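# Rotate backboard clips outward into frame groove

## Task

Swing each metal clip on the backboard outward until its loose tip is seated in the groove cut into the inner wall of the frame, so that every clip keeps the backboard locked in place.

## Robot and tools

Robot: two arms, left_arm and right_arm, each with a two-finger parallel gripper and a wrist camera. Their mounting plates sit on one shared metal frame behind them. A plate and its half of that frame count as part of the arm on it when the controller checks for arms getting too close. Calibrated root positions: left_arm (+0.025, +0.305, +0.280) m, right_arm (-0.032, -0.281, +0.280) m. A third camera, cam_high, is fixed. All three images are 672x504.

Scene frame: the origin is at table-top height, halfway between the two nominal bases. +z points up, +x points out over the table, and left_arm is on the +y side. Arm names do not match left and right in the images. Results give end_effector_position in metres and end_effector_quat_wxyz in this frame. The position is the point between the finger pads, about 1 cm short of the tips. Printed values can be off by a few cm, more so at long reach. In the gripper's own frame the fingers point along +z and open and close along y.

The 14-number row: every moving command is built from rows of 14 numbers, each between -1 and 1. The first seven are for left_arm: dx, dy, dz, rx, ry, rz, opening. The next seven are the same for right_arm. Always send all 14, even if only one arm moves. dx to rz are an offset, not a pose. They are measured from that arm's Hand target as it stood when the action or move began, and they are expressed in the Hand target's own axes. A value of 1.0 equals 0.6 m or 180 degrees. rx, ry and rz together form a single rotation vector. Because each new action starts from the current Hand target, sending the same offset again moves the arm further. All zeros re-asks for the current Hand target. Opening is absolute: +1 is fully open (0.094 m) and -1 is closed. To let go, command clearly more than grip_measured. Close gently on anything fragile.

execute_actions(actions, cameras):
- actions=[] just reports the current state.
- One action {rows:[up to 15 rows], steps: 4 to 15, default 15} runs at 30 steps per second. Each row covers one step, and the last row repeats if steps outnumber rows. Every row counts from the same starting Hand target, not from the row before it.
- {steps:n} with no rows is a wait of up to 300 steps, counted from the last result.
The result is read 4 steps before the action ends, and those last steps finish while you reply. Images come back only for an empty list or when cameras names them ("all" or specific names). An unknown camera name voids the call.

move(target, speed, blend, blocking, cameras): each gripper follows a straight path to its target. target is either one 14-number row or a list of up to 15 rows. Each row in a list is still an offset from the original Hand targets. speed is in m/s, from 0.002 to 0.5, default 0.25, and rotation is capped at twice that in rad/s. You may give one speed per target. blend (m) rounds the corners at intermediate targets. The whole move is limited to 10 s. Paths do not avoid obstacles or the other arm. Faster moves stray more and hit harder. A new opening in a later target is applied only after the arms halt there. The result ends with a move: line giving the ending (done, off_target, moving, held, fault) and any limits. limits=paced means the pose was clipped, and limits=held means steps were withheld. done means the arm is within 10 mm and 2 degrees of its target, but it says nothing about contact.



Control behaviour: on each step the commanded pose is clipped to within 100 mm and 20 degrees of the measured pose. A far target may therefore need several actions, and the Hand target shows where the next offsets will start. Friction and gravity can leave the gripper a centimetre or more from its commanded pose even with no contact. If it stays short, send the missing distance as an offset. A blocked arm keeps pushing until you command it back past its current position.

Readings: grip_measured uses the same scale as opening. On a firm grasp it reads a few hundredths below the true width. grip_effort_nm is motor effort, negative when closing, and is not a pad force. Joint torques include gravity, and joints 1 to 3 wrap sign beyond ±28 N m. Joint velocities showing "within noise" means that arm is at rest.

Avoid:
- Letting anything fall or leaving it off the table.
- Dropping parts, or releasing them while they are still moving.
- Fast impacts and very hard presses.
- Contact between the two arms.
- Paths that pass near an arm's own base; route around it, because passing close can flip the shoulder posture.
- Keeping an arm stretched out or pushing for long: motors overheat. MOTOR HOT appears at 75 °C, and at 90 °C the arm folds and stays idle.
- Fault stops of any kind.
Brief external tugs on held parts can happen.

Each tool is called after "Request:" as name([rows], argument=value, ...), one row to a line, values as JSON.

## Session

Request:
execute_actions(actions=[], cameras=["all"])

Request:
zoom_image(camera="cam_high", region=[260, 220, 460, 400])

Scene clock: 0.00 s of 6600.00 s.
left_arm: end_effector_position=(+0.1515, -0.0197, +0.2933) grip_measured=+1.000 grip_effort_nm=n/a end_effector_quat_wxyz=(+0.180, +0.628, +0.684, -0.327) | right_arm: end_effector_position=(+0.2788, -0.5966, +0.3966) grip_measured=+1.000 grip_effort_nm=n/a end_effector_quat_wxyz=(+0.170, +0.865, +0.462, -0.099)
Joint positions: left_arm=[-0.91 1.663 0.632 0.002 0.551 0.401 0.094] | right_arm=[-0.614 1.981 1.718 -1.052 0.319 1.453 0.094]
Joint velocities: within noise
Joint torques (N m): no reading
Motor temperatures (°C): left_arm=[27 35 27 30 23 27 26] | right_arm=[23 35 30 28 23 24 25]
Heat: left arm: 35 °C; right arm: 35 °C.
Hand target: left_arm +0.1519, -0.0226, +0.2980; +0.184, +0.628, +0.679, -0.332 | right_arm +0.2765, -0.5971, +0.3981; +0.170, +0.864, +0.462, -0.105
camera_calibration:
cam_left_wrist: T_world_to_cam=[[-0.97366, 0.00357014, 0.227975, 0.0815795], [-0.0667594, 0.951592, -0.300025, 0.159475], [-0.218011, -0.307342, -0.926289, 0.382225], [0, 0, 0, 1]] pos_world=[0.173406, -0.0345723, 0.3833]
cam_right_wrist: T_world_to_cam=[[-0.835207, 0.510457, -0.204605, 0.619567], [0.498544, 0.859845, 0.110096, 0.367302], [0.232128, -0.0100522, -0.972633, 0.400534], [0, 0, 0, 1]] pos_world=[0.241375, -0.628058, 0.475901]

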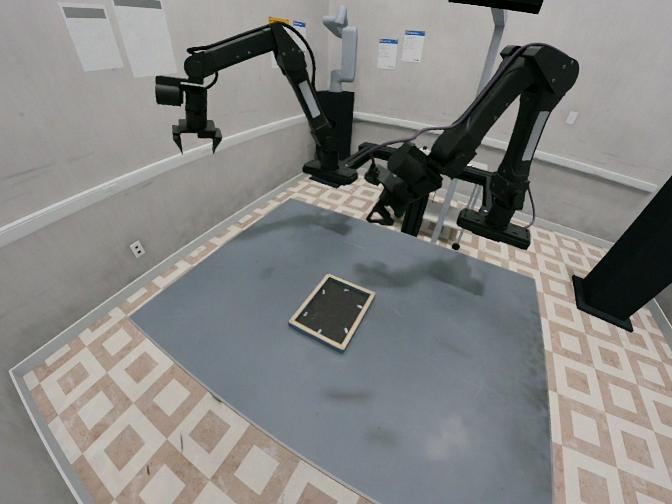

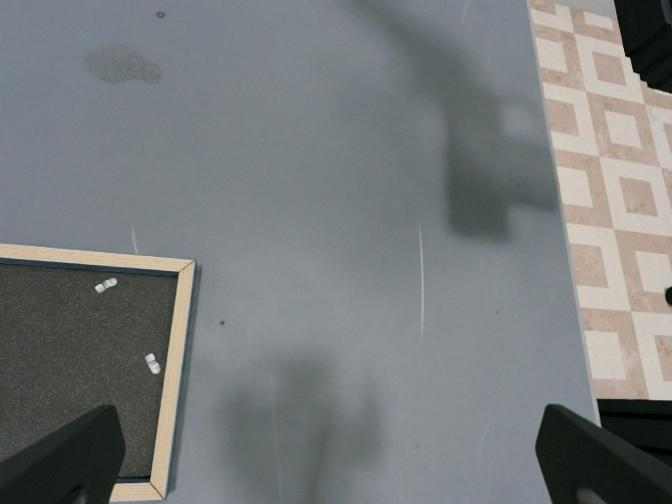

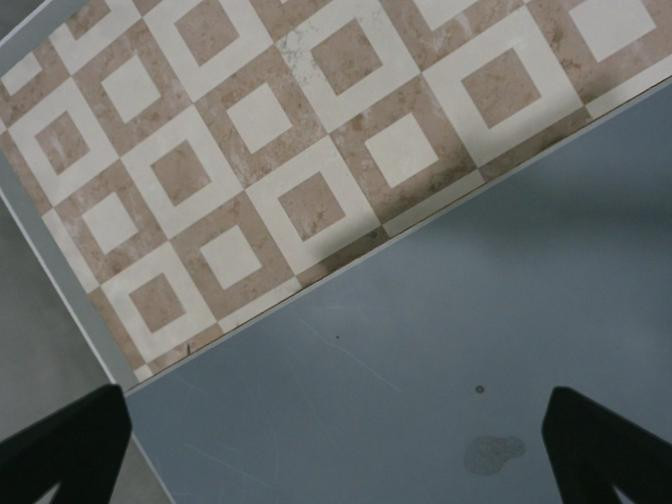

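Scaled by 2.520 from the camera's 672x504 image, which has a finer 960x720 frame.

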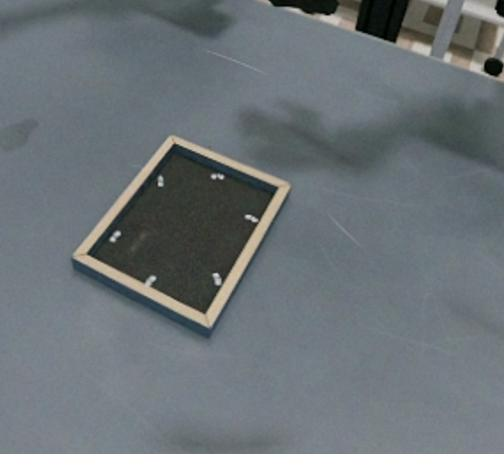

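Request:
move(target=[0.0225,0.2857,0.0735,-0.2349,0.1342,-0.4411,0.3,0.3362,-0.4721,0.0977,-0.0803,0.1335,-0.6684,0.3], speed=0.3, cameras=["all"])

Scene clock: 5.27 s of 6600.00 s.
left_arm: end_effector_position=(+0.3054, -0.0450, +0.2215) grip_measured=+0.303 grip_effort_nm=-0.120 end_effector_quat_wxyz=(-0.001, +0.020, +1.000, -0.007) | right_arm: end_effector_position=(+0.1530, -0.3245, +0.2246) grip_measured=+0.302 grip_effort_nm=-0.115 end_effector_quat_wxyz=(+0.004, +0.019, +1.000, -0.007)
Joint positions: left_arm=[-0.876 2.415 1.748 -0.897 -0.003 -0.856 0.061] | right_arm=[-0.165 1.557 0.481 -0.473 0.02 -0.18 0.061]
Joint velocities: within noise
Joint torques (N m): left_arm=[0.13 -11.14 7.05 0.1 -0.12 -0.1] | right_arm=[0.44 -3.11 3.59 0.23 -0.1 -0.08]
Motor temperatures (°C): left_arm=[27 36 28 30 23 27 26] | right_arm=[23 36 31 28 23 24 25]
Heat: left arm: 36 °C; right arm: 36 °C.
Hand target: left_arm +0.3100, -0.0446, +0.2202; +0.001, +0.013, +1.000, +0.000 | right_arm +0.1500, -0.3201, +0.2204; +0.001, +0.013, +1.000, +0.001
Off the commanded pose: left_arm 0.005 m, 1 deg | right_arm 0.007 m, 1 deg.
Kept back: nothing.
move: done
camera_calibration:
cam_left_wrist: T_world_to_cam=[[-0.0372378, -0.9991, 0.0203032, -0.0371721], [-0.90932, 0.0423034, 0.413941, 0.230511], [-0.414427, -0.00304782, -0.910077, 0.411625], [0, 0, 0, 1]] pos_world=[0.378812, -0.0456355, 0.279947]
cam_right_wrist: T_world_to_cam=[[-0.0336832, -0.999384, 0.00988763, -0.320283], [-0.901523, 0.0346525, 0.431341, 0.0892929], [-0.431418, 0.00561503, -0.902135, 0.355979], [0, 0, 0, 1]] pos_world=[0.223287, -0.325179, 0.285792]

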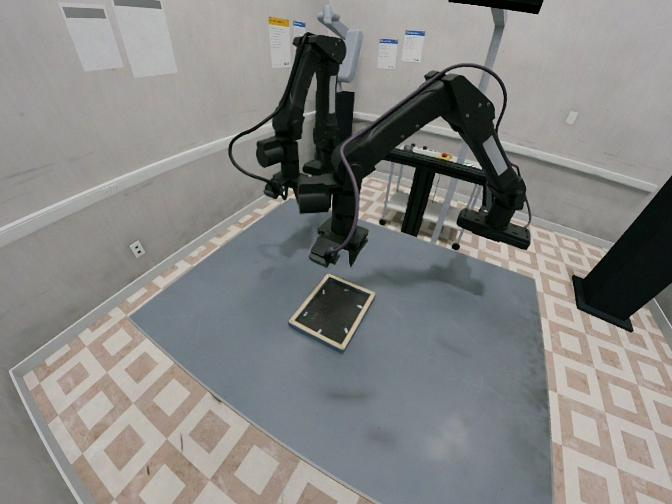

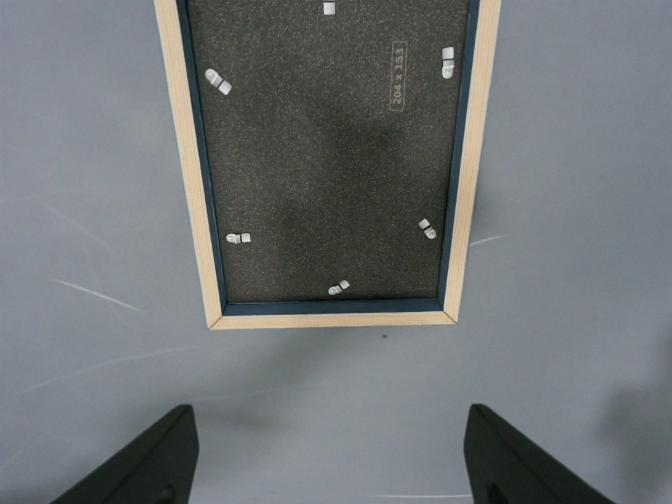

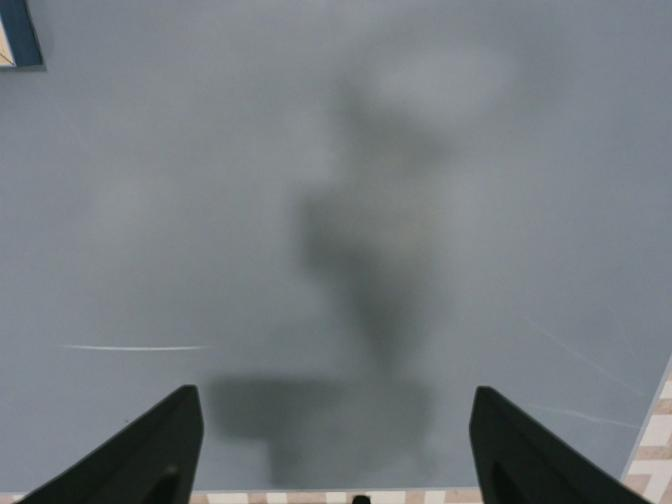

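Request:
zoom_image(camera="cam_left_wrist", region=[190, 0, 350, 120])

Request:
zoom_image(camera="cam_left_wrist", region=[340, 0, 500, 120])

Request:
zoom_image(camera="cam_left_wrist", region=[200, 200, 360, 330])

Request:
zoom_image(camera="cam_left_wrist", region=[310, 200, 470, 330])

Scaled by 3.150 from the camera's 672x504 image, which has a finer 960x720 frame.

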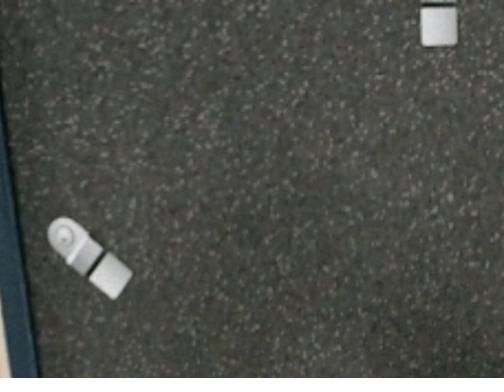

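Scaled by 3.150 from the camera's 672x504 image, which has a finer 960x720 frame.

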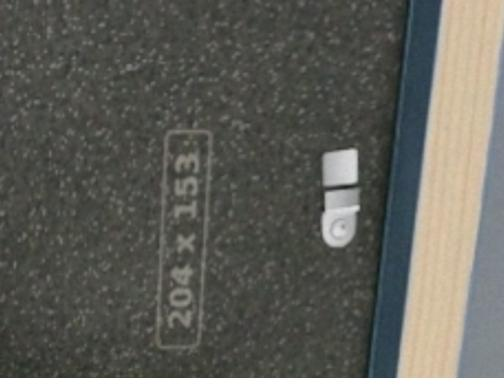

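Scaled by 3.150 from the camera's 672x504 image, which has a finer 960x720 frame.

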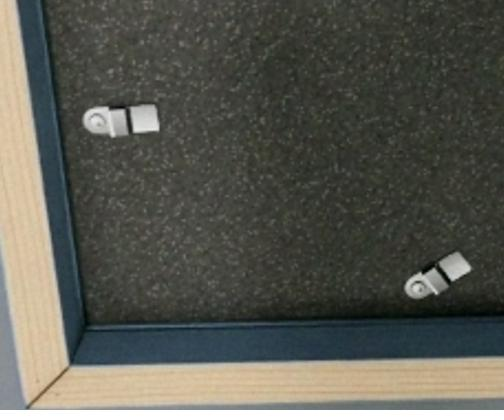

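Scaled by 3.150 from the camera's 672x504 image, which has a finer 960x720 frame.

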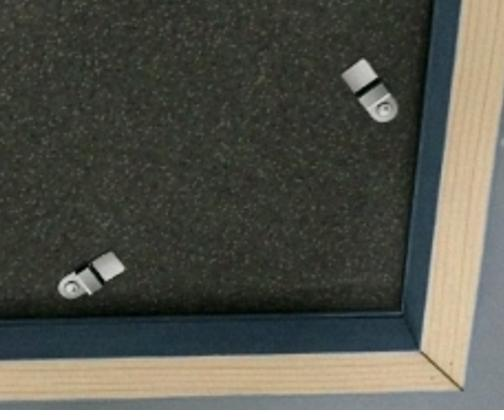

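Request:
move([
  [-0.0625,0.1627,0.2667,0,0,0,0.4,0,0,0,0,0,0,0.3],
  [-0.0773,0.1365,0.2917,0,0,0,0.4,0,0,0,0,0,0,0.3],
], speed=[0.2,0.06], cameras=["cam_left_wrist"])

Scene clock: 11.63 s of 6600.00 s.
left_arm: end_effector_position=(+0.3578, +0.0381, +0.0501) grip_measured=+0.397 grip_effort_nm=0.168 end_effector_quat_wxyz=(-0.001, +0.009, +1.000, -0.002) | right_arm: end_effector_position=(+0.1534, -0.3245, +0.2246) grip_measured=+0.302 grip_effort_nm=-0.110 end_effector_quat_wxyz=(+0.005, +0.018, +1.000, -0.007)
Joint positions: left_arm=[-0.653 2.772 1.651 -0.447 -0.009 -0.655 0.066] | right_arm=[-0.165 1.557 0.481 -0.471 0.02 -0.182 0.061]
Joint velocities: within noise
Joint torques (N m): left_arm=[-0.54 -11.14 5 0.2 -0.07 -0.01] | right_arm=[0.47 -3.18 3.51 0.24 -0.11 -0.06]
Motor temperatures (°C): left_arm=[27 38 28 30 23 27 26] | right_arm=[23 36 31 28 23 24 25]
Heat: left arm: 38 °C; right arm: 36 °C.
Hand target: left_arm +0.3588, +0.0361, +0.0453; +0.001, +0.013, +1.000, +0.000 | right_arm +0.1500, -0.3201, +0.2204; +0.001, +0.013, +1.000, +0.001
Off the commanded pose: left_arm 0.005 m, 1 deg | right_arm 0.007 m, 1 deg.
Kept back: nothing.
move: done
camera_calibration:
cam_left_wrist: T_world_to_cam=[[-0.0155587, -0.999812, 0.0115752, 0.0439842], [-0.910235, 0.0189538, 0.413658, 0.346852], [-0.4138, -0.00410018, -0.910359, 0.277376], [0, 0, 0, 1]] pos_world=[0.43118, 0.038539, 0.108524]
Images, in order (width x height): cam_left_wrist 672x504.

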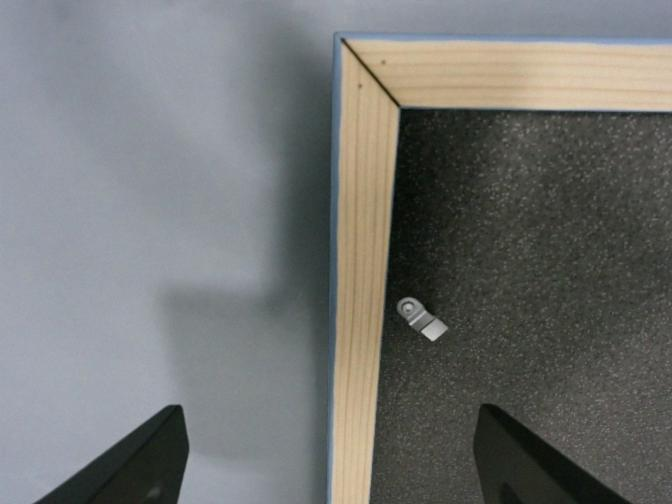

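Request:
move([
  [0.0139,0.0213,0,0,0,0,0.4,0,0,0,0,0,0,0.3],
  [-0.0053,-0.0099,0,0,0,0,0.4,0,0,0,0,0,0,0.3],
  [-0.0053,-0.0099,0.03,0,0,0,0.4,0,0,0,0,0,0,0.3],
], speed=[0.1,0.06,0.06], cameras=["cam_left_wrist"])

Scene clock: 13.63 s of 6600.00 s.
left_arm: end_effector_position=(+0.3603, +0.0328, +0.0289) grip_measured=+0.397 grip_effort_nm=0.164 end_effector_quat_wxyz=(-0.001, +0.014, +1.000, -0.002) | right_arm: end_effector_position=(+0.1534, -0.3245, +0.2246) grip_measured=+0.302 grip_effort_nm=-0.115 end_effector_quat_wxyz=(+0.005, +0.018, +1.000, -0.007)
Joint positions: left_arm=[-0.659 2.852 1.725 -0.442 -0.009 -0.651 0.066] | right_arm=[-0.165 1.557 0.481 -0.471 0.02 -0.182 0.061]
Joint velocities: within noise
Joint torques (N m): left_arm=[-0.62 -12.01 4.98 0.15 -0.07 -0.1] | right_arm=[0.49 -3.07 3.49 0.22 -0.12 -0.1]
Motor temperatures (°C): left_arm=[27 38 29 30 23 27 26] | right_arm=[23 36 31 28 23 24 25]
Heat: left arm: 38 °C; right arm: 36 °C.
Hand target: left_arm +0.3618, +0.0301, +0.0272; +0.001, +0.013, +1.000, +0.000 | right_arm +0.1500, -0.3201, +0.2204; +0.001, +0.013, +1.000, +0.001
Off the commanded pose: left_arm 0.004 m, 0 deg | right_arm 0.007 m, 1 deg.
Kept back: nothing.
move: done
camera_calibration:
cam_left_wrist: T_world_to_cam=[[-0.0247195, -0.999637, 0.0107031, 0.0423064], [-0.90956, 0.0269322, 0.4147, 0.357382], [-0.414838, 0.00051604, -0.909895, 0.259359], [0, 0, 0, 1]] pos_world=[0.433698, 0.0325321, 0.0873303]
Images, in order (width x height): cam_left_wrist 672x504.

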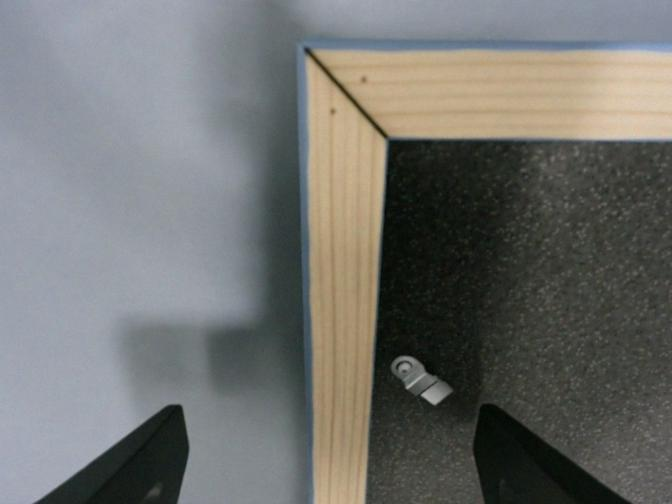

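Request:
move(target=[0,0,0.018,0,0,0,0.4,0,0,0,0,0,0,0.3], speed=0.05, cameras=["cam_left_wrist"])

Scene clock: 15.63 s of 6600.00 s.
left_arm: end_effector_position=(+0.3621, +0.0312, +0.0241) grip_measured=+0.397 grip_effort_nm=0.168 end_effector_quat_wxyz=(-0.001, +0.014, +1.000, -0.003) | right_arm: end_effector_position=(+0.1534, -0.3245, +0.2246) grip_measured=+0.302 grip_effort_nm=-0.105 end_effector_quat_wxyz=(+0.005, +0.018, +1.000, -0.007)
Joint positions: left_arm=[-0.659 2.873 1.748 -0.442 -0.009 -0.651 0.066] | right_arm=[-0.165 1.557 0.481 -0.471 0.02 -0.182 0.061]
Joint velocities: within noise
Joint torques (N m): left_arm=[-0.58 -10.91 4.92 0.27 -0.07 -0.1] | right_arm=[0.44 -3.33 3.63 0.25 -0.11 -0.09]
Motor temperatures (°C): left_arm=[27 39 29 30 23 27 26] | right_arm=[23 35 31 28 23 24 25]
Heat: left arm: 39 °C; right arm: 35 °C.
Hand target: left_arm +0.3618, +0.0300, +0.0165; +0.001, +0.013, +1.000, +0.000 | right_arm +0.1500, -0.3201, +0.2204; +0.000, +0.013, +1.000, +0.001
Off the commanded pose: left_arm 0.008 m, 0 deg | right_arm 0.007 m, 1 deg.
Kept back: nothing.
move: done
camera_calibration:
cam_left_wrist: T_world_to_cam=[[-0.0247063, -0.999618, 0.0123983, 0.0406794], [-0.910199, 0.0276218, 0.41325, 0.361388], [-0.413434, -0.0010751, -0.910533, 0.255265], [0, 0, 0, 1]] pos_world=[0.435475, 0.0309561, 0.0825795]
Images, in order (width x height): cam_left_wrist 672x504.

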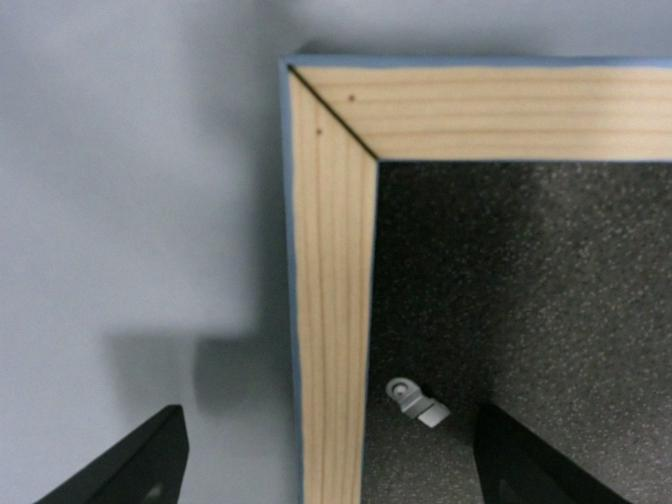

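Request:
move(target=[0,0,0,0,0,0,0.0,0,0,0,0,0,0,0.3], cameras=["cam_left_wrist"])

Request:
move(target=[0,0,0,0,0,0,-0.4,0,0,0,0,0,0,0.3], cameras=["cam_left_wrist"])

Scene clock: 17.03 s of 6600.00 s.
left_arm: end_effector_position=(+0.3626, +0.0304, +0.0241) grip_measured=+0.003 grip_effort_nm=-0.125 end_effector_quat_wxyz=(+0.000, +0.014, +1.000, -0.004) | right_arm: end_effector_position=(+0.1534, -0.3245, +0.2246) grip_measured=+0.302 grip_effort_nm=-0.115 end_effector_quat_wxyz=(+0.005, +0.018, +1.000, -0.007)
Joint positions: left_arm=[-0.659 2.873 1.748 -0.439 -0.007 -0.651 0.047] | right_arm=[-0.165 1.557 0.481 -0.471 0.02 -0.182 0.061]
Joint velocities: within noise
Joint torques (N m): left_arm=[-0.58 -10.91 4.93 0.24 -0.09 -0.1] | right_arm=[0.44 -3.1 3.67 0.23 -0.11 -0.07]
Motor temperatures (°C): left_arm=[27 39 29 30 23 27 26] | right_arm=[23 35 31 28 23 24 25]
Heat: left arm: 39 °C; right arm: 35 °C.
Hand target: left_arm +0.3619, +0.0300, +0.0165; +0.001, +0.013, +1.000, +0.000 | right_arm +0.1500, -0.3201, +0.2204; +0.000, +0.013, +1.000, +0.001
Off the commanded pose: left_arm 0.008 m, 0 deg | right_arm 0.007 m, 1 deg.
Kept back: nothing.
move: done
camera_calibration:
cam_left_wrist: T_world_to_cam=[[-0.0243077, -0.999581, 0.0156981, 0.0397191], [-0.910916, 0.0286156, 0.411598, 0.362126], [-0.411875, -0.00429462, -0.91123, 0.255021], [0, 0, 0, 1]] pos_world=[0.435868, 0.0304352, 0.0827093]
Images, in order (width x height): cam_left_wrist 672x504.

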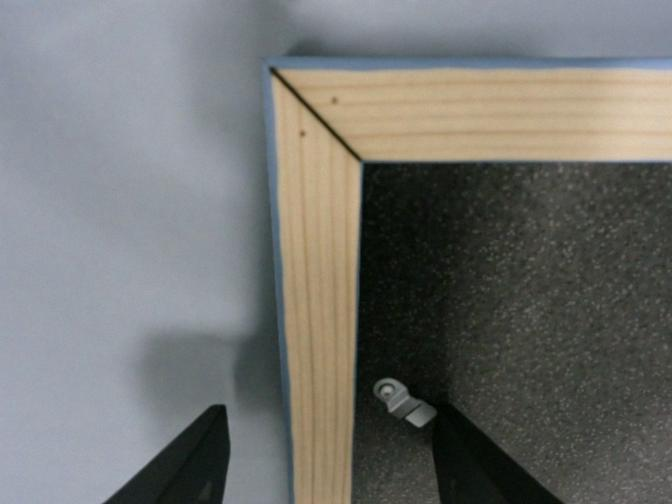

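Scene clock: 17.73 s of 6600.00 s.
left_arm: end_effector_position=(+0.3624, +0.0288, +0.0246) grip_measured=-0.397 grip_effort_nm=-0.129 end_effector_quat_wxyz=(-0.001, +0.014, +1.000, -0.006) | right_arm: end_effector_position=(+0.1534, -0.3245, +0.2246) grip_measured=+0.302 grip_effort_nm=-0.115 end_effector_quat_wxyz=(+0.005, +0.018, +1.000, -0.007)
Joint positions: left_arm=[-0.66 2.873 1.751 -0.441 -0.002 -0.651 0.028] | right_arm=[-0.165 1.557 0.481 -0.471 0.02 -0.182 0.061]
Joint velocities: within noise
Joint torques (N m): left_arm=[-0.49 -10.92 4.7 0.26 -0.13 -0.09] | right_arm=[0.42 -3.14 3.6 0.22 -0.13 -0.07]
Motor temperatures (°C): left_arm=[27 39 29 30 23 27 26] | right_arm=[23 35 31 28 23 24 25]
Heat: left arm: 39 °C; right arm: 35 °C.
Hand target: left_arm +0.3618, +0.0300, +0.0166; +0.001, +0.013, +1.000, +0.000 | right_arm +0.1500, -0.3201, +0.2204; +0.000, +0.013, +1.000, +0.001
Off the commanded pose: left_arm 0.008 m, 1 deg | right_arm 0.007 m, 1 deg.
Kept back: nothing.
move: done
camera_calibration:
cam_left_wrist: T_world_to_cam=[[-0.0258067, -0.999465, 0.0201075, 0.0385717], [-0.909835, 0.0318163, 0.413749, 0.361197], [-0.414167, -0.00761698, -0.910169, 0.256269], [0, 0, 0, 1]] pos_world=[0.435763, 0.0290111, 0.0830284]
Images, in order (width x height): cam_left_wrist 672x504.

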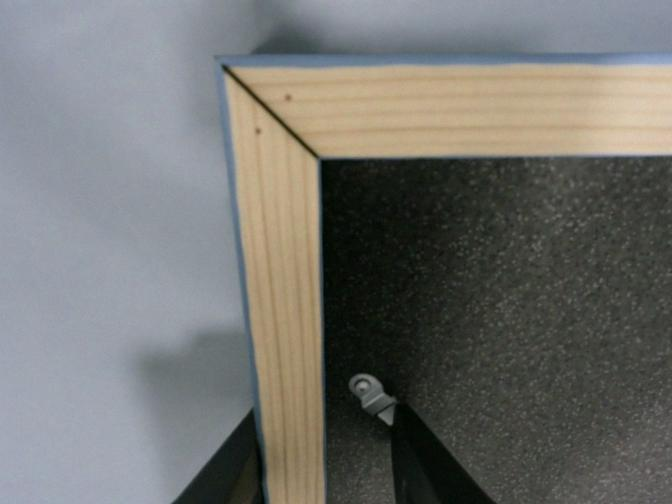

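Request:
zoom_image(camera="cam_left_wrist", region=[280, 350, 440, 500])

Request:
move(target=[0,0,0,0,0,0,-0.55,0,0,0,0,0,0,0.3], cameras=["cam_left_wrist"])

Request:
zoom_image(camera="cam_left_wrist", region=[280, 350, 440, 500])

Scaled by 3.150 from the camera's 672x504 image, which has a finer 960x720 frame.

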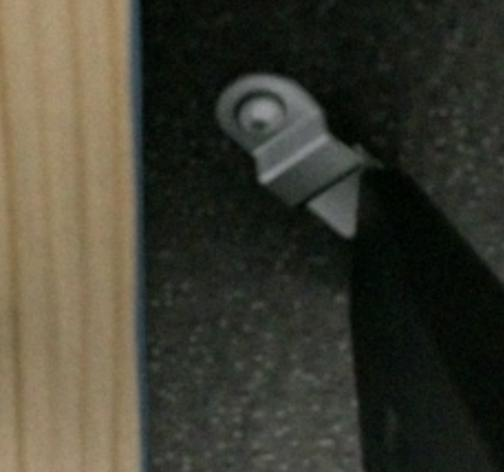

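Scene clock: 18.67 s of 6600.00 s.
left_arm: end_effector_position=(+0.3609, +0.0310, +0.0246) grip_measured=-0.546 grip_effort_nm=-0.193 end_effector_quat_wxyz=(-0.004, +0.015, +1.000, -0.002) | right_arm: end_effector_position=(+0.1534, -0.3245, +0.2246) grip_measured=+0.302 grip_effort_nm=-0.110 end_effector_quat_wxyz=(+0.005, +0.018, +1.000, -0.007)
Joint positions: left_arm=[-0.66 2.873 1.751 -0.451 -0.006 -0.65 0.021] | right_arm=[-0.165 1.557 0.481 -0.471 0.02 -0.182 0.061]
Joint velocities: within noise
Joint torques (N m): left_arm=[-0.54 -10.92 4.71 0.33 -0.1 -0.11] | right_arm=[0.51 -3.11 3.59 0.25 -0.11 -0.05]
Motor temperatures (°C): left_arm=[27 40 29 30 23 27 26] | right_arm=[23 35 31 28 23 24 25]
Heat: left arm: 40 °C; right arm: 35 °C.
Hand target: left_arm +0.3619, +0.0300, +0.0166; +0.001, +0.013, +1.000, +0.000 | right_arm +0.1500, -0.3201, +0.2204; +0.000, +0.013, +1.000, +0.001
Off the commanded pose: left_arm 0.008 m, 1 deg | right_arm 0.007 m, 1 deg.
Kept back: nothing.
move: done
camera_calibration:
cam_left_wrist: T_world_to_cam=[[-0.0266134, -0.999581, 0.0113545, 0.0411993], [-0.907497, 0.0289219, 0.419061, 0.358947], [-0.419214, 0.000848423, -0.907887, 0.257188], [0, 0, 0, 1]] pos_world=[0.434657, 0.0305825, 0.0826096]
Images, in order (width x height): cam_left_wrist 672x504.

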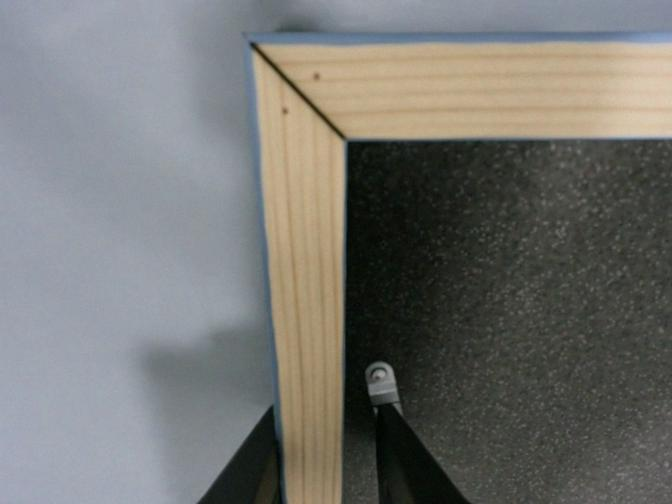

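Scaled by 3.150 from the camera's 672x504 image, which has a finer 960x720 frame.

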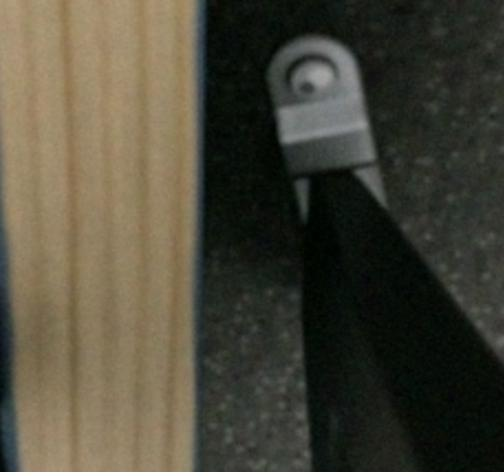

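Request:
move([
  [0,0,-0.05,0,0,0,-0.5,0,0,0,0,0,0,0.3],
  [0.0083,0.0333,-0.05,0,0,0,0.2,0,0,0,0,0,0,0.3],
  [-0.0045,0.0100,-0.05,0,0,0,0.2,0,0,0,0,0,0,0.3],
  [-0.0045,0.0100,-0.018,0,0,0,0.2,0,0,0,0,0,0,0.3],
], speed=[0.06,0.08,0.06,0.06], cameras=["cam_left_wrist"])

Scene clock: 21.80 s of 6600.00 s.
left_arm: end_effector_position=(+0.3608, +0.0394, +0.0291) grip_measured=+0.197 grip_effort_nm=0.164 end_effector_quat_wxyz=(-0.006, +0.014, +1.000, -0.001) | right_arm: end_effector_position=(+0.1534, -0.3245, +0.2246) grip_measured=+0.302 grip_effort_nm=-0.115 end_effector_quat_wxyz=(+0.005, +0.018, +1.000, -0.007)
Joint positions: left_arm=[-0.644 2.847 1.713 -0.444 -0.005 -0.636 0.056] | right_arm=[-0.165 1.557 0.481 -0.471 0.02 -0.182 0.061]
Joint velocities: within noise
Joint torques (N m): left_arm=[-0.58 -11.9 5.04 0.2 -0.11 -0.1] | right_arm=[0.5 -3.21 3.41 0.25 -0.07 -0.06]
Motor temperatures (°C): left_arm=[27 41 29 30 23 27 26] | right_arm=[23 35 31 28 23 24 25]
Heat: left arm: 41 °C; right arm: 35 °C.
Hand target: left_arm +0.3646, +0.0361, +0.0272; +0.001, +0.013, +1.000, +0.000 | right_arm +0.1500, -0.3201, +0.2204; +0.000, +0.013, +1.000, +0.001
Off the commanded pose: left_arm 0.006 m, 1 deg | right_arm 0.007 m, 1 deg.
Kept back: nothing.
move: done; target 2's new opening was sent with left_arm's hand 0.015 m and 2 deg from that target
camera_calibration:
cam_left_wrist: T_world_to_cam=[[-0.0254853, -0.999633, 0.00920696, 0.0492222], [-0.905773, 0.0269875, 0.422904, 0.356027], [-0.422997, 0.00243844, -0.906128, 0.262483], [0, 0, 0, 1]] pos_world=[0.434764, 0.0389558, 0.0868244]
Images, in order (width x height): cam_left_wrist 672x504.

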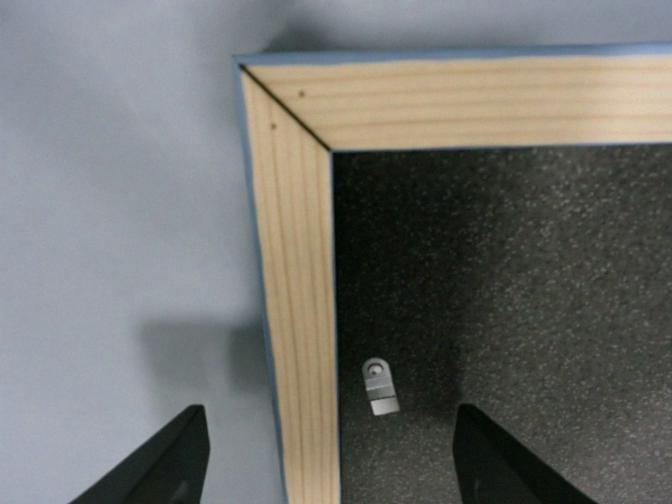

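Request:
move(target=[0,0,0.018,0,0,-0.008,0.2,0,0,0,0,0,0,0.3], speed=0.05, cameras=["cam_left_wrist"])

Scene clock: 22.97 s of 6600.00 s.
left_arm: end_effector_position=(+0.3632, +0.0375, +0.0240) grip_measured=+0.197 grip_effort_nm=0.164 end_effector_quat_wxyz=(-0.004, +0.004, +1.000, -0.002) | right_arm: end_effector_position=(+0.1534, -0.3245, +0.2246) grip_measured=+0.302 grip_effort_nm=-0.110 end_effector_quat_wxyz=(+0.005, +0.018, +1.000, -0.007)
Joint positions: left_arm=[-0.644 2.869 1.737 -0.442 -0.005 -0.656 0.056] | right_arm=[-0.165 1.557 0.481 -0.471 0.02 -0.182 0.061]
Joint velocities: within noise
Joint torques (N m): left_arm=[-0.54 -10.84 4.92 0.31 -0.11 -0.12] | right_arm=[0.4 -3.11 3.49 0.25 -0.11 -0.06]
Motor temperatures (°C): left_arm=[27 41 29 30 23 27 26] | right_arm=[23 35 31 28 23 24 25]
Heat: left arm: 41 °C; right arm: 35 °C.
Hand target: left_arm +0.3647, +0.0360, +0.0165; +0.001, +0.001, +1.000, +0.000 | right_arm +0.1500, -0.3201, +0.2204; +0.000, +0.013, +1.000, +0.001
Off the commanded pose: left_arm 0.008 m, 1 deg | right_arm 0.007 m, 1 deg.
Kept back: nothing.
move: done
camera_calibration:
cam_left_wrist: T_world_to_cam=[[-0.00524829, -0.99992, 0.011534, 0.0399917], [-0.90751, 0.00960701, 0.41992, 0.361721], [-0.419997, -0.00826336, -0.907488, 0.258247], [0, 0, 0, 1]] pos_world=[0.436938, 0.0386474, 0.082001]
Images, in order (width x height): cam_left_wrist 672x504.

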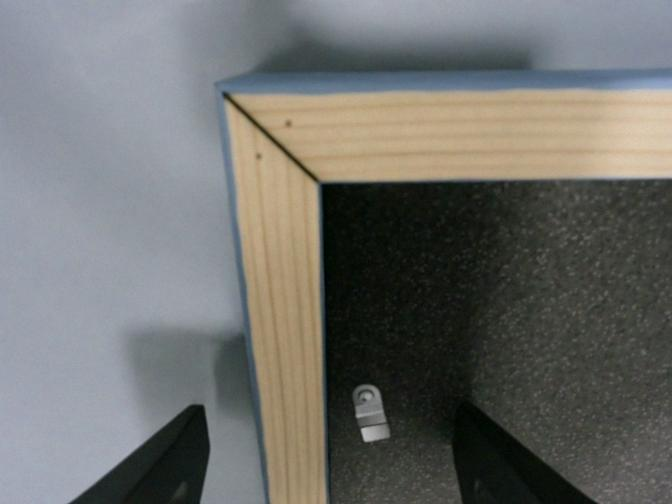

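Request:
move([
  [0,0,-0.047,0,0,0,0.2,0,0,0,0,0,0,0.3],
  [0.0133,0.035,-0.047,0,0,0,0.2,0,0,0,0,0,0,0.3],
  [0.0035,0.0133,-0.047,0,0,0,0.2,0,0,0,0,0,0,0.3],
  [0.0035,0.0133,0,0,0,0,0.2,0,0,0,0,0,0,0.3],
], speed=[0.06,0.08,0.06,0.05], cameras=["cam_left_wrist"])

Scene clock: 25.17 s of 6600.00 s.
left_arm: end_effector_position=(+0.3617, +0.0455, +0.0238) grip_measured=+0.197 grip_effort_nm=0.164 end_effector_quat_wxyz=(-0.003, -0.001, +1.000, -0.002) | right_arm: end_effector_position=(+0.1534, -0.3245, +0.2246) grip_measured=+0.302 grip_effort_nm=-0.115 end_effector_quat_wxyz=(+0.005, +0.018, +1.000, -0.007)
Joint positions: left_arm=[-0.632 2.853 1.695 -0.414 -0.006 -0.654 0.056] | right_arm=[-0.165 1.557 0.481 -0.471 0.02 -0.182 0.061]
Joint velocities: within noise
Joint torques (N m): left_arm=[-0.61 -10.77 4.67 0.3 -0.1 -0.06] | right_arm=[0.46 -3.04 3.66 0.27 -0.08 -0.07]
Motor temperatures (°C): left_arm=[27 41 28 30 23 27 26] | right_arm=[23 35 31 28 23 24 25]
Heat: left arm: 41 °C; right arm: 35 °C.
Hand target: left_arm +0.3626, +0.0439, +0.0165; +0.001, +0.001, +1.000, +0.000 | right_arm +0.1500, -0.3201, +0.2204; +0.000, +0.013, +1.000, +0.001
Off the commanded pose: left_arm 0.008 m, 1 deg | right_arm 0.007 m, 1 deg.
Kept back: nothing.
move: done
camera_calibration:
cam_left_wrist: T_world_to_cam=[[0.00504594, -0.999922, 0.0114611, 0.0442397], [-0.908313, 0.000210833, 0.418292, 0.361188], [-0.418262, -0.012521, -0.90824, 0.257115], [0, 0, 0, 1]] pos_world=[0.43539, 0.0473795, 0.0819336]
Images, in order (width x height): cam_left_wrist 672x504.

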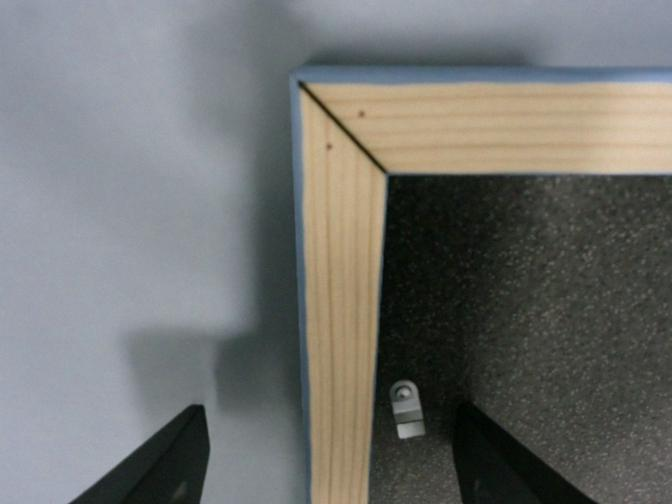

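Request:
move(target=[0,0,0,0,0,0,-0.4,0,0,0,0,0,0,0.3], cameras=["cam_left_wrist"])

Request:
zoom_image(camera="cam_left_wrist", region=[280, 350, 440, 500])

Scene clock: 26.10 s of 6600.00 s.
left_arm: end_effector_position=(+0.3632, +0.0435, +0.0242) grip_measured=-0.397 grip_effort_nm=-0.129 end_effector_quat_wxyz=(-0.002, -0.001, +1.000, -0.006) | right_arm: end_effector_position=(+0.1534, -0.3245, +0.2246) grip_measured=+0.302 grip_effort_nm=-0.115 end_effector_quat_wxyz=(+0.005, +0.018, +1.000, -0.007)
Joint positions: left_arm=[-0.632 2.853 1.697 -0.409 -0.002 -0.654 0.028] | right_arm=[-0.165 1.557 0.481 -0.471 0.02 -0.182 0.061]
Joint velocities: within noise
Joint torques (N m): left_arm=[-0.59 -10.78 4.51 0.27 -0.14 -0.06] | right_arm=[0.49 -3.06 3.59 0.23 -0.09 -0.06]
Motor temperatures (°C): left_arm=[27 41 28 30 23 27 26] | right_arm=[23 35 31 28 23 24 25]
Heat: left arm: 41 °C; right arm: 35 °C.
Hand target: left_arm +0.3626, +0.0439, +0.0165; +0.001, +0.001, +1.000, +0.000 | right_arm +0.1500, -0.3201, +0.2204; +0.000, +0.013, +1.000, +0.001
Off the commanded pose: left_arm 0.008 m, 1 deg | right_arm 0.007 m, 1 deg.
Kept back: nothing.
move: done
camera_calibration:
cam_left_wrist: T_world_to_cam=[[0.00508927, -0.999804, 0.019141, 0.0420555], [-0.909874, 0.00331113, 0.414871, 0.362882], [-0.414853, -0.0195273, -0.909679, 0.257129], [0, 0, 0, 1]] pos_world=[0.436634, 0.0458667, 0.0825499]
Images, in order (width x height): cam_left_wrist 672x504.

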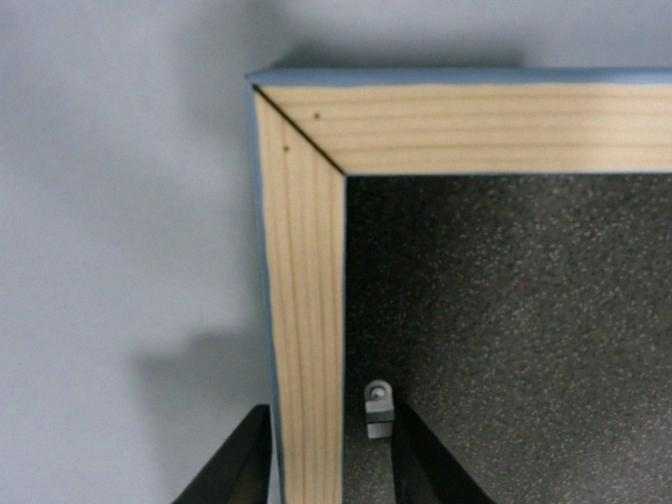

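Scaled by 3.150 from the camera's 672x504 image, which has a finer 960x720 frame.

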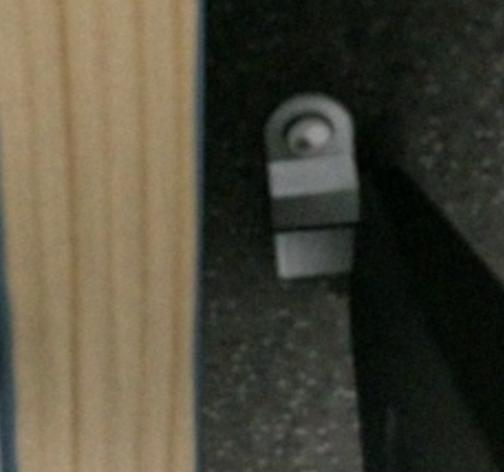

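Request:
move(target=[0,0,0,0,0,0,-0.55,0,0,0,0,0,0,0.3], cameras=["cam_left_wrist"])

Request:
move(target=[0,0,0,0,0,0,-0.63,0,0,0,0,0,0,0.3], cameras=["cam_left_wrist"])

Request:
zoom_image(camera="cam_left_wrist", region=[280, 350, 440, 500])

Scene clock: 27.03 s of 6600.00 s.
left_arm: end_effector_position=(+0.3628, +0.0431, +0.0242) grip_measured=-0.546 grip_effort_nm=-0.183 end_effector_quat_wxyz=(-0.002, +0.000, +1.000, -0.006) | right_arm: end_effector_position=(+0.1534, -0.3245, +0.2246) grip_measured=+0.302 grip_effort_nm=-0.110 end_effector_quat_wxyz=(+0.005, +0.018, +1.000, -0.007)
Joint positions: left_arm=[-0.634 2.853 1.697 -0.409 -0.003 -0.654 0.021] | right_arm=[-0.165 1.557 0.481 -0.471 0.02 -0.182 0.061]
Joint velocities: within noise
Joint torques (N m): left_arm=[-0.46 -10.78 4.49 0.27 -0.13 -0.06] | right_arm=[0.49 -3.12 3.62 0.24 -0.08 -0.06]
Motor temperatures (°C): left_arm=[27 41 28 30 23 27 26] | right_arm=[23 35 31 28 23 24 25]
Heat: left arm: 41 °C; right arm: 35 °C.
Hand target: left_arm +0.3625, +0.0440, +0.0165; +0.001, +0.001, +1.000, +0.000 | right_arm +0.1500, -0.3201, +0.2204; +0.000, +0.013, +1.000, +0.001
Off the commanded pose: left_arm 0.008 m, 1 deg | right_arm 0.007 m, 1 deg.
Kept back: nothing.
move: done
camera_calibration:
cam_left_wrist: T_world_to_cam=[[0.00356139, -0.99982, 0.0186206, 0.0422167], [-0.909845, 0.00448664, 0.414924, 0.362427], [-0.414933, -0.0184196, -0.909665, 0.256931], [0, 0, 0, 1]] pos_world=[0.436211, 0.0453156, 0.0825548]
Images, in order (width x height): cam_left_wrist 672x504.

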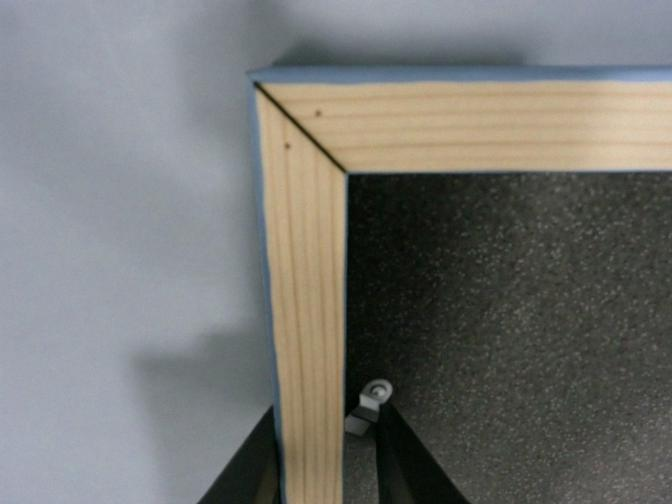

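Scene clock: 27.73 s of 6600.00 s.
left_arm: end_effector_position=(+0.3628, +0.0440, +0.0242) grip_measured=-0.626 grip_effort_nm=-0.208 end_effector_quat_wxyz=(-0.001, +0.000, +1.000, -0.004) | right_arm: end_effector_position=(+0.1534, -0.3245, +0.2246) grip_measured=+0.302 grip_effort_nm=-0.120 end_effector_quat_wxyz=(+0.005, +0.018, +1.000, -0.007)
Joint positions: left_arm=[-0.633 2.853 1.697 -0.411 -0.006 -0.654 0.018] | right_arm=[-0.165 1.557 0.481 -0.471 0.02 -0.182 0.061]
Joint velocities: within noise
Joint torques (N m): left_arm=[-0.51 -10.78 4.52 0.29 -0.1 -0.06] | right_arm=[0.36 -3.44 3.49 0.3 -0.08 -0.11]
Motor temperatures (°C): left_arm=[27 41 28 30 23 27 26] | right_arm=[23 35 31 28 23 24 25]
Heat: left arm: 41 °C; right arm: 35 °C.
Hand target: left_arm +0.3626, +0.0440, +0.0165; +0.001, +0.001, +1.000, +0.000 | right_arm +0.1500, -0.3201, +0.2204; +0.000, +0.013, +1.000, +0.001
Off the commanded pose: left_arm 0.008 m, 1 deg | right_arm 0.007 m, 1 deg.
Kept back: nothing.
move: done
camera_calibration:
cam_left_wrist: T_world_to_cam=[[0.00391825, -0.999887, 0.0145012, 0.0431515], [-0.909957, 0.00244843, 0.414696, 0.36258], [-0.414685, -0.0148203, -0.909844, 0.256703], [0, 0, 0, 1]] pos_world=[0.436214, 0.0460634, 0.0825738]
Images, in order (width x height): cam_left_wrist 672x504.

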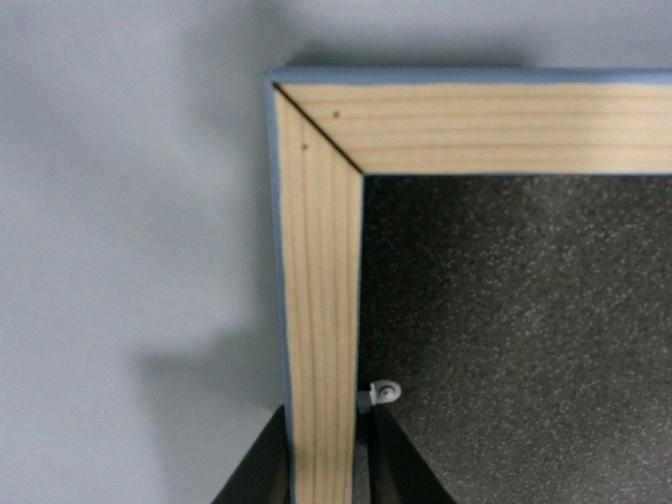

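Scaled by 3.150 from the camera's 672x504 image, which has a finer 960x720 frame.

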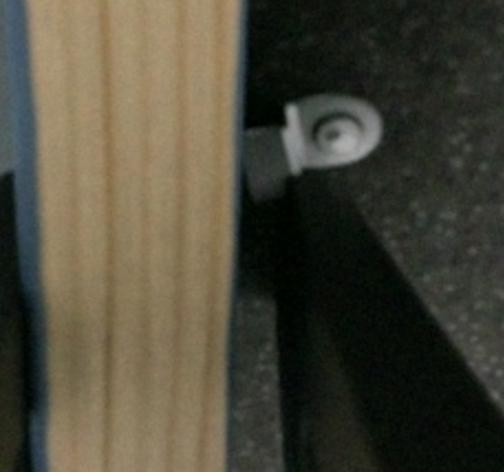

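Request:
move(target=[0,0,0,0,0,0,-0.65,0,0,0,0,0,0,0.3], cameras=["cam_left_wrist"])

Request:
zoom_image(camera="cam_left_wrist", region=[280, 350, 440, 500])

Scene clock: 28.67 s of 6600.00 s.
left_arm: end_effector_position=(+0.3627, +0.0442, +0.0242) grip_measured=-0.644 grip_effort_nm=-0.295 end_effector_quat_wxyz=(-0.002, +0.000, +1.000, -0.003) | right_arm: end_effector_position=(+0.1534, -0.3245, +0.2246) grip_measured=+0.302 grip_effort_nm=-0.110 end_effector_quat_wxyz=(+0.005, +0.018, +1.000, -0.007)
Joint positions: left_arm=[-0.633 2.853 1.697 -0.412 -0.006 -0.654 0.017] | right_arm=[-0.165 1.557 0.481 -0.471 0.02 -0.182 0.061]
Joint velocities: within noise
Joint torques (N m): left_arm=[-0.51 -10.77 4.48 0.3 -0.1 -0.06] | right_arm=[0.5 -3.23 3.49 0.2 -0.09 -0.07]
Motor temperatures (°C): left_arm=[27 41 28 30 23 27 26] | right_arm=[23 35 31 28 23 24 25]
Heat: left arm: 41 °C; right arm: 35 °C.
Hand target: left_arm +0.3626, +0.0441, +0.0165; +0.001, +0.001, +1.000, +0.000 | right_arm +0.1500, -0.3201, +0.2204; +0.000, +0.013, +1.000, +0.001
Off the commanded pose: left_arm 0.008 m, 0 deg | right_arm 0.007 m, 1 deg.
Kept back: nothing.
move: done
camera_calibration:
cam_left_wrist: T_world_to_cam=[[0.00391376, -0.999898, 0.0137332, 0.0433419], [-0.909801, 0.00213927, 0.415038, 0.362429], [-0.415025, -0.0141188, -0.9097, 0.256749], [0, 0, 0, 1]] pos_world=[0.436127, 0.0461872, 0.0825472]
Images, in order (width x height): cam_left_wrist 672x504.

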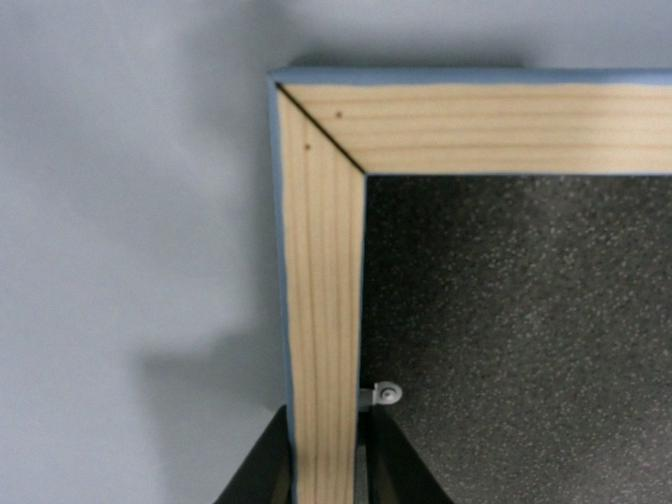

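Scaled by 3.150 from the camera's 672x504 image, which has a finer 960x720 frame.

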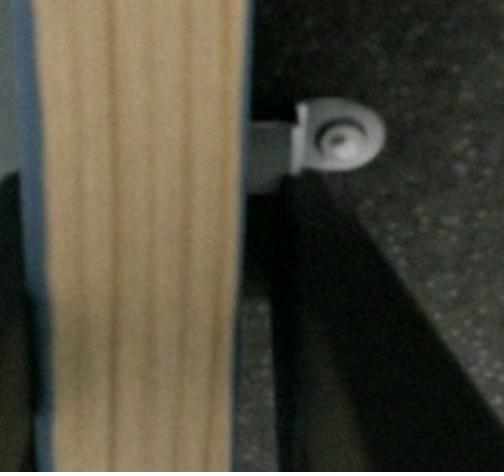

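Request:
move([
  [0,0,0,0,0,0,0.2,0,0,0,0,0,0,0.3],
  [0,0,-0.075,0,0,0,0.2,0,0,0,0,0,0,0.3],
  [0.1577,-0.03,-0.075,0,0,0.5,-0.3,0,0,0,0,0,0,0.3],
], speed=[0.1,0.1,0.25], cameras=["cam_left_wrist"])

Scene clock: 34.73 s of 6600.00 s.
left_arm: end_effector_position=(+0.2624, +0.0337, +0.0514) grip_measured=-0.297 grip_effort_nm=-0.125 end_effector_quat_wxyz=(-0.017, +0.703, +0.711, +0.001) | right_arm: end_effector_position=(+0.1534, -0.3245, +0.2246) grip_measured=+0.302 grip_effort_nm=-0.115 end_effector_quat_wxyz=(+0.005, +0.018, +1.000, -0.007)
Joint positions: left_arm=[-0.831 2.649 1.319 -0.275 -0.013 0.708 0.033] | right_arm=[-0.165 1.557 0.481 -0.471 0.02 -0.182 0.061]
Joint velocities: within noise
Joint torques (N m): left_arm=[-0.44 -14.31 1.83 0.27 -0.03 0.03] | right_arm=[0.46 -3.11 3.59 0.26 -0.08 -0.05]
Motor temperatures (°C): left_arm=[27 43 28 30 23 27 26] | right_arm=[23 35 31 28 23 24 25]
Heat: left arm: 43 °C; right arm: 35 °C.
Hand target: left_arm +0.2680, +0.0261, +0.0614; +0.001, +0.708, +0.707, +0.001 | right_arm +0.1500, -0.3201, +0.2204; +0.000, +0.013, +1.000, +0.001
Off the commanded pose: left_arm 0.014 m, 2 deg | right_arm 0.007 m, 1 deg.
Kept back: nothing.
move: off_target (left_arm); target 3's new opening was sent with left_arm's hand 0.014 m and 2 deg from that target
camera_calibration:
cam_left_wrist: T_world_to_cam=[[-0.999472, -0.0140293, 0.0293229, 0.262068], [0.000118969, 0.900486, 0.434885, -0.0101219], [-0.032506, 0.434659, -0.900009, 0.123749], [0, 0, 0, 1]] pos_world=[0.265953, -0.0409972, 0.108092]
Images, in order (width x height): cam_left_wrist 672x504.

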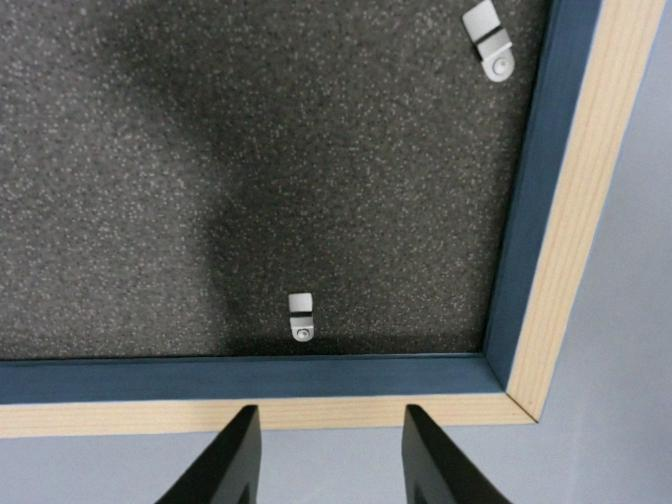

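Request:
move([
  [0.0317,-0.0167,-0.02,0,0,0,-0.3,0,0,0,0,0,0,0.3],
  [-0.0058,0.0033,-0.01,0,0,0,-0.3,0,0,0,0,0,0,0.3],
  [-0.0058,0.0033,0.045,0,0,0,-0.3,0,0,0,0,0,0,0.3],
], speed=[0.1,0.06,0.06], cameras=["cam_left_wrist"])

Scene clock: 37.10 s of 6600.00 s.
left_arm: end_effector_position=(+0.2677, +0.0278, +0.0382) grip_measured=-0.297 grip_effort_nm=-0.125 end_effector_quat_wxyz=(-0.006, +0.707, +0.708, +0.000) | right_arm: end_effector_position=(+0.1534, -0.3245, +0.2246) grip_measured=+0.302 grip_effort_nm=-0.115 end_effector_quat_wxyz=(+0.005, +0.018, +1.000, -0.007)
Joint positions: left_arm=[-0.83 2.698 1.353 -0.24 -0.013 0.718 0.033] | right_arm=[-0.165 1.557 0.481 -0.471 0.02 -0.182 0.061]
Joint velocities: within noise
Joint torques (N m): left_arm=[-0.59 -10.07 3.75 0.31 -0.02 -0.06] | right_arm=[0.42 -3.17 3.69 0.24 -0.1 -0.08]
Motor temperatures (°C): left_arm=[27 43 28 30 23 27 26] | right_arm=[23 35 31 28 23 24 25]
Heat: left arm: 43 °C; right arm: 35 °C.
Hand target: left_arm +0.2698, +0.0227, +0.0343; +0.000, +0.708, +0.707, +0.001 | right_arm +0.1500, -0.3201, +0.2204; +0.000, +0.013, +1.000, +0.001
Off the commanded pose: left_arm 0.007 m, 1 deg | right_arm 0.007 m, 1 deg.
Kept back: nothing.
move: done
camera_calibration:
cam_left_wrist: T_world_to_cam=[[-0.999867, -0.00480753, 0.015574, 0.268069], [0.0021829, 0.907406, 0.42025, 0.000791041], [-0.0161523, 0.420228, -0.907275, 0.110869], [0, 0, 0, 1]] pos_world=[0.269822, -0.0460194, 0.0960814]
Images, in order (width x height): cam_left_wrist 672x504.

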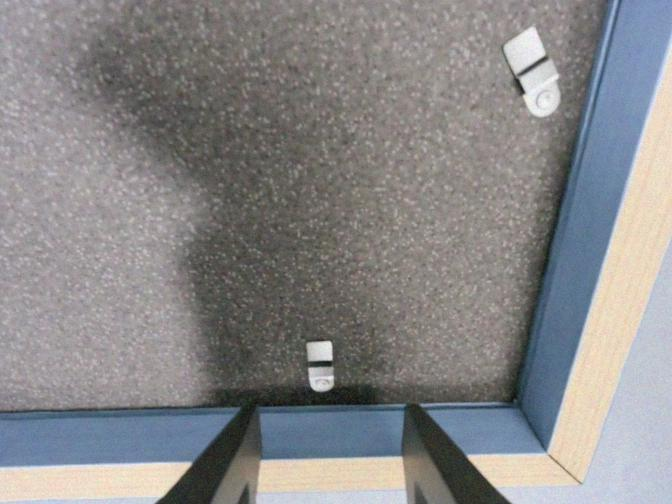

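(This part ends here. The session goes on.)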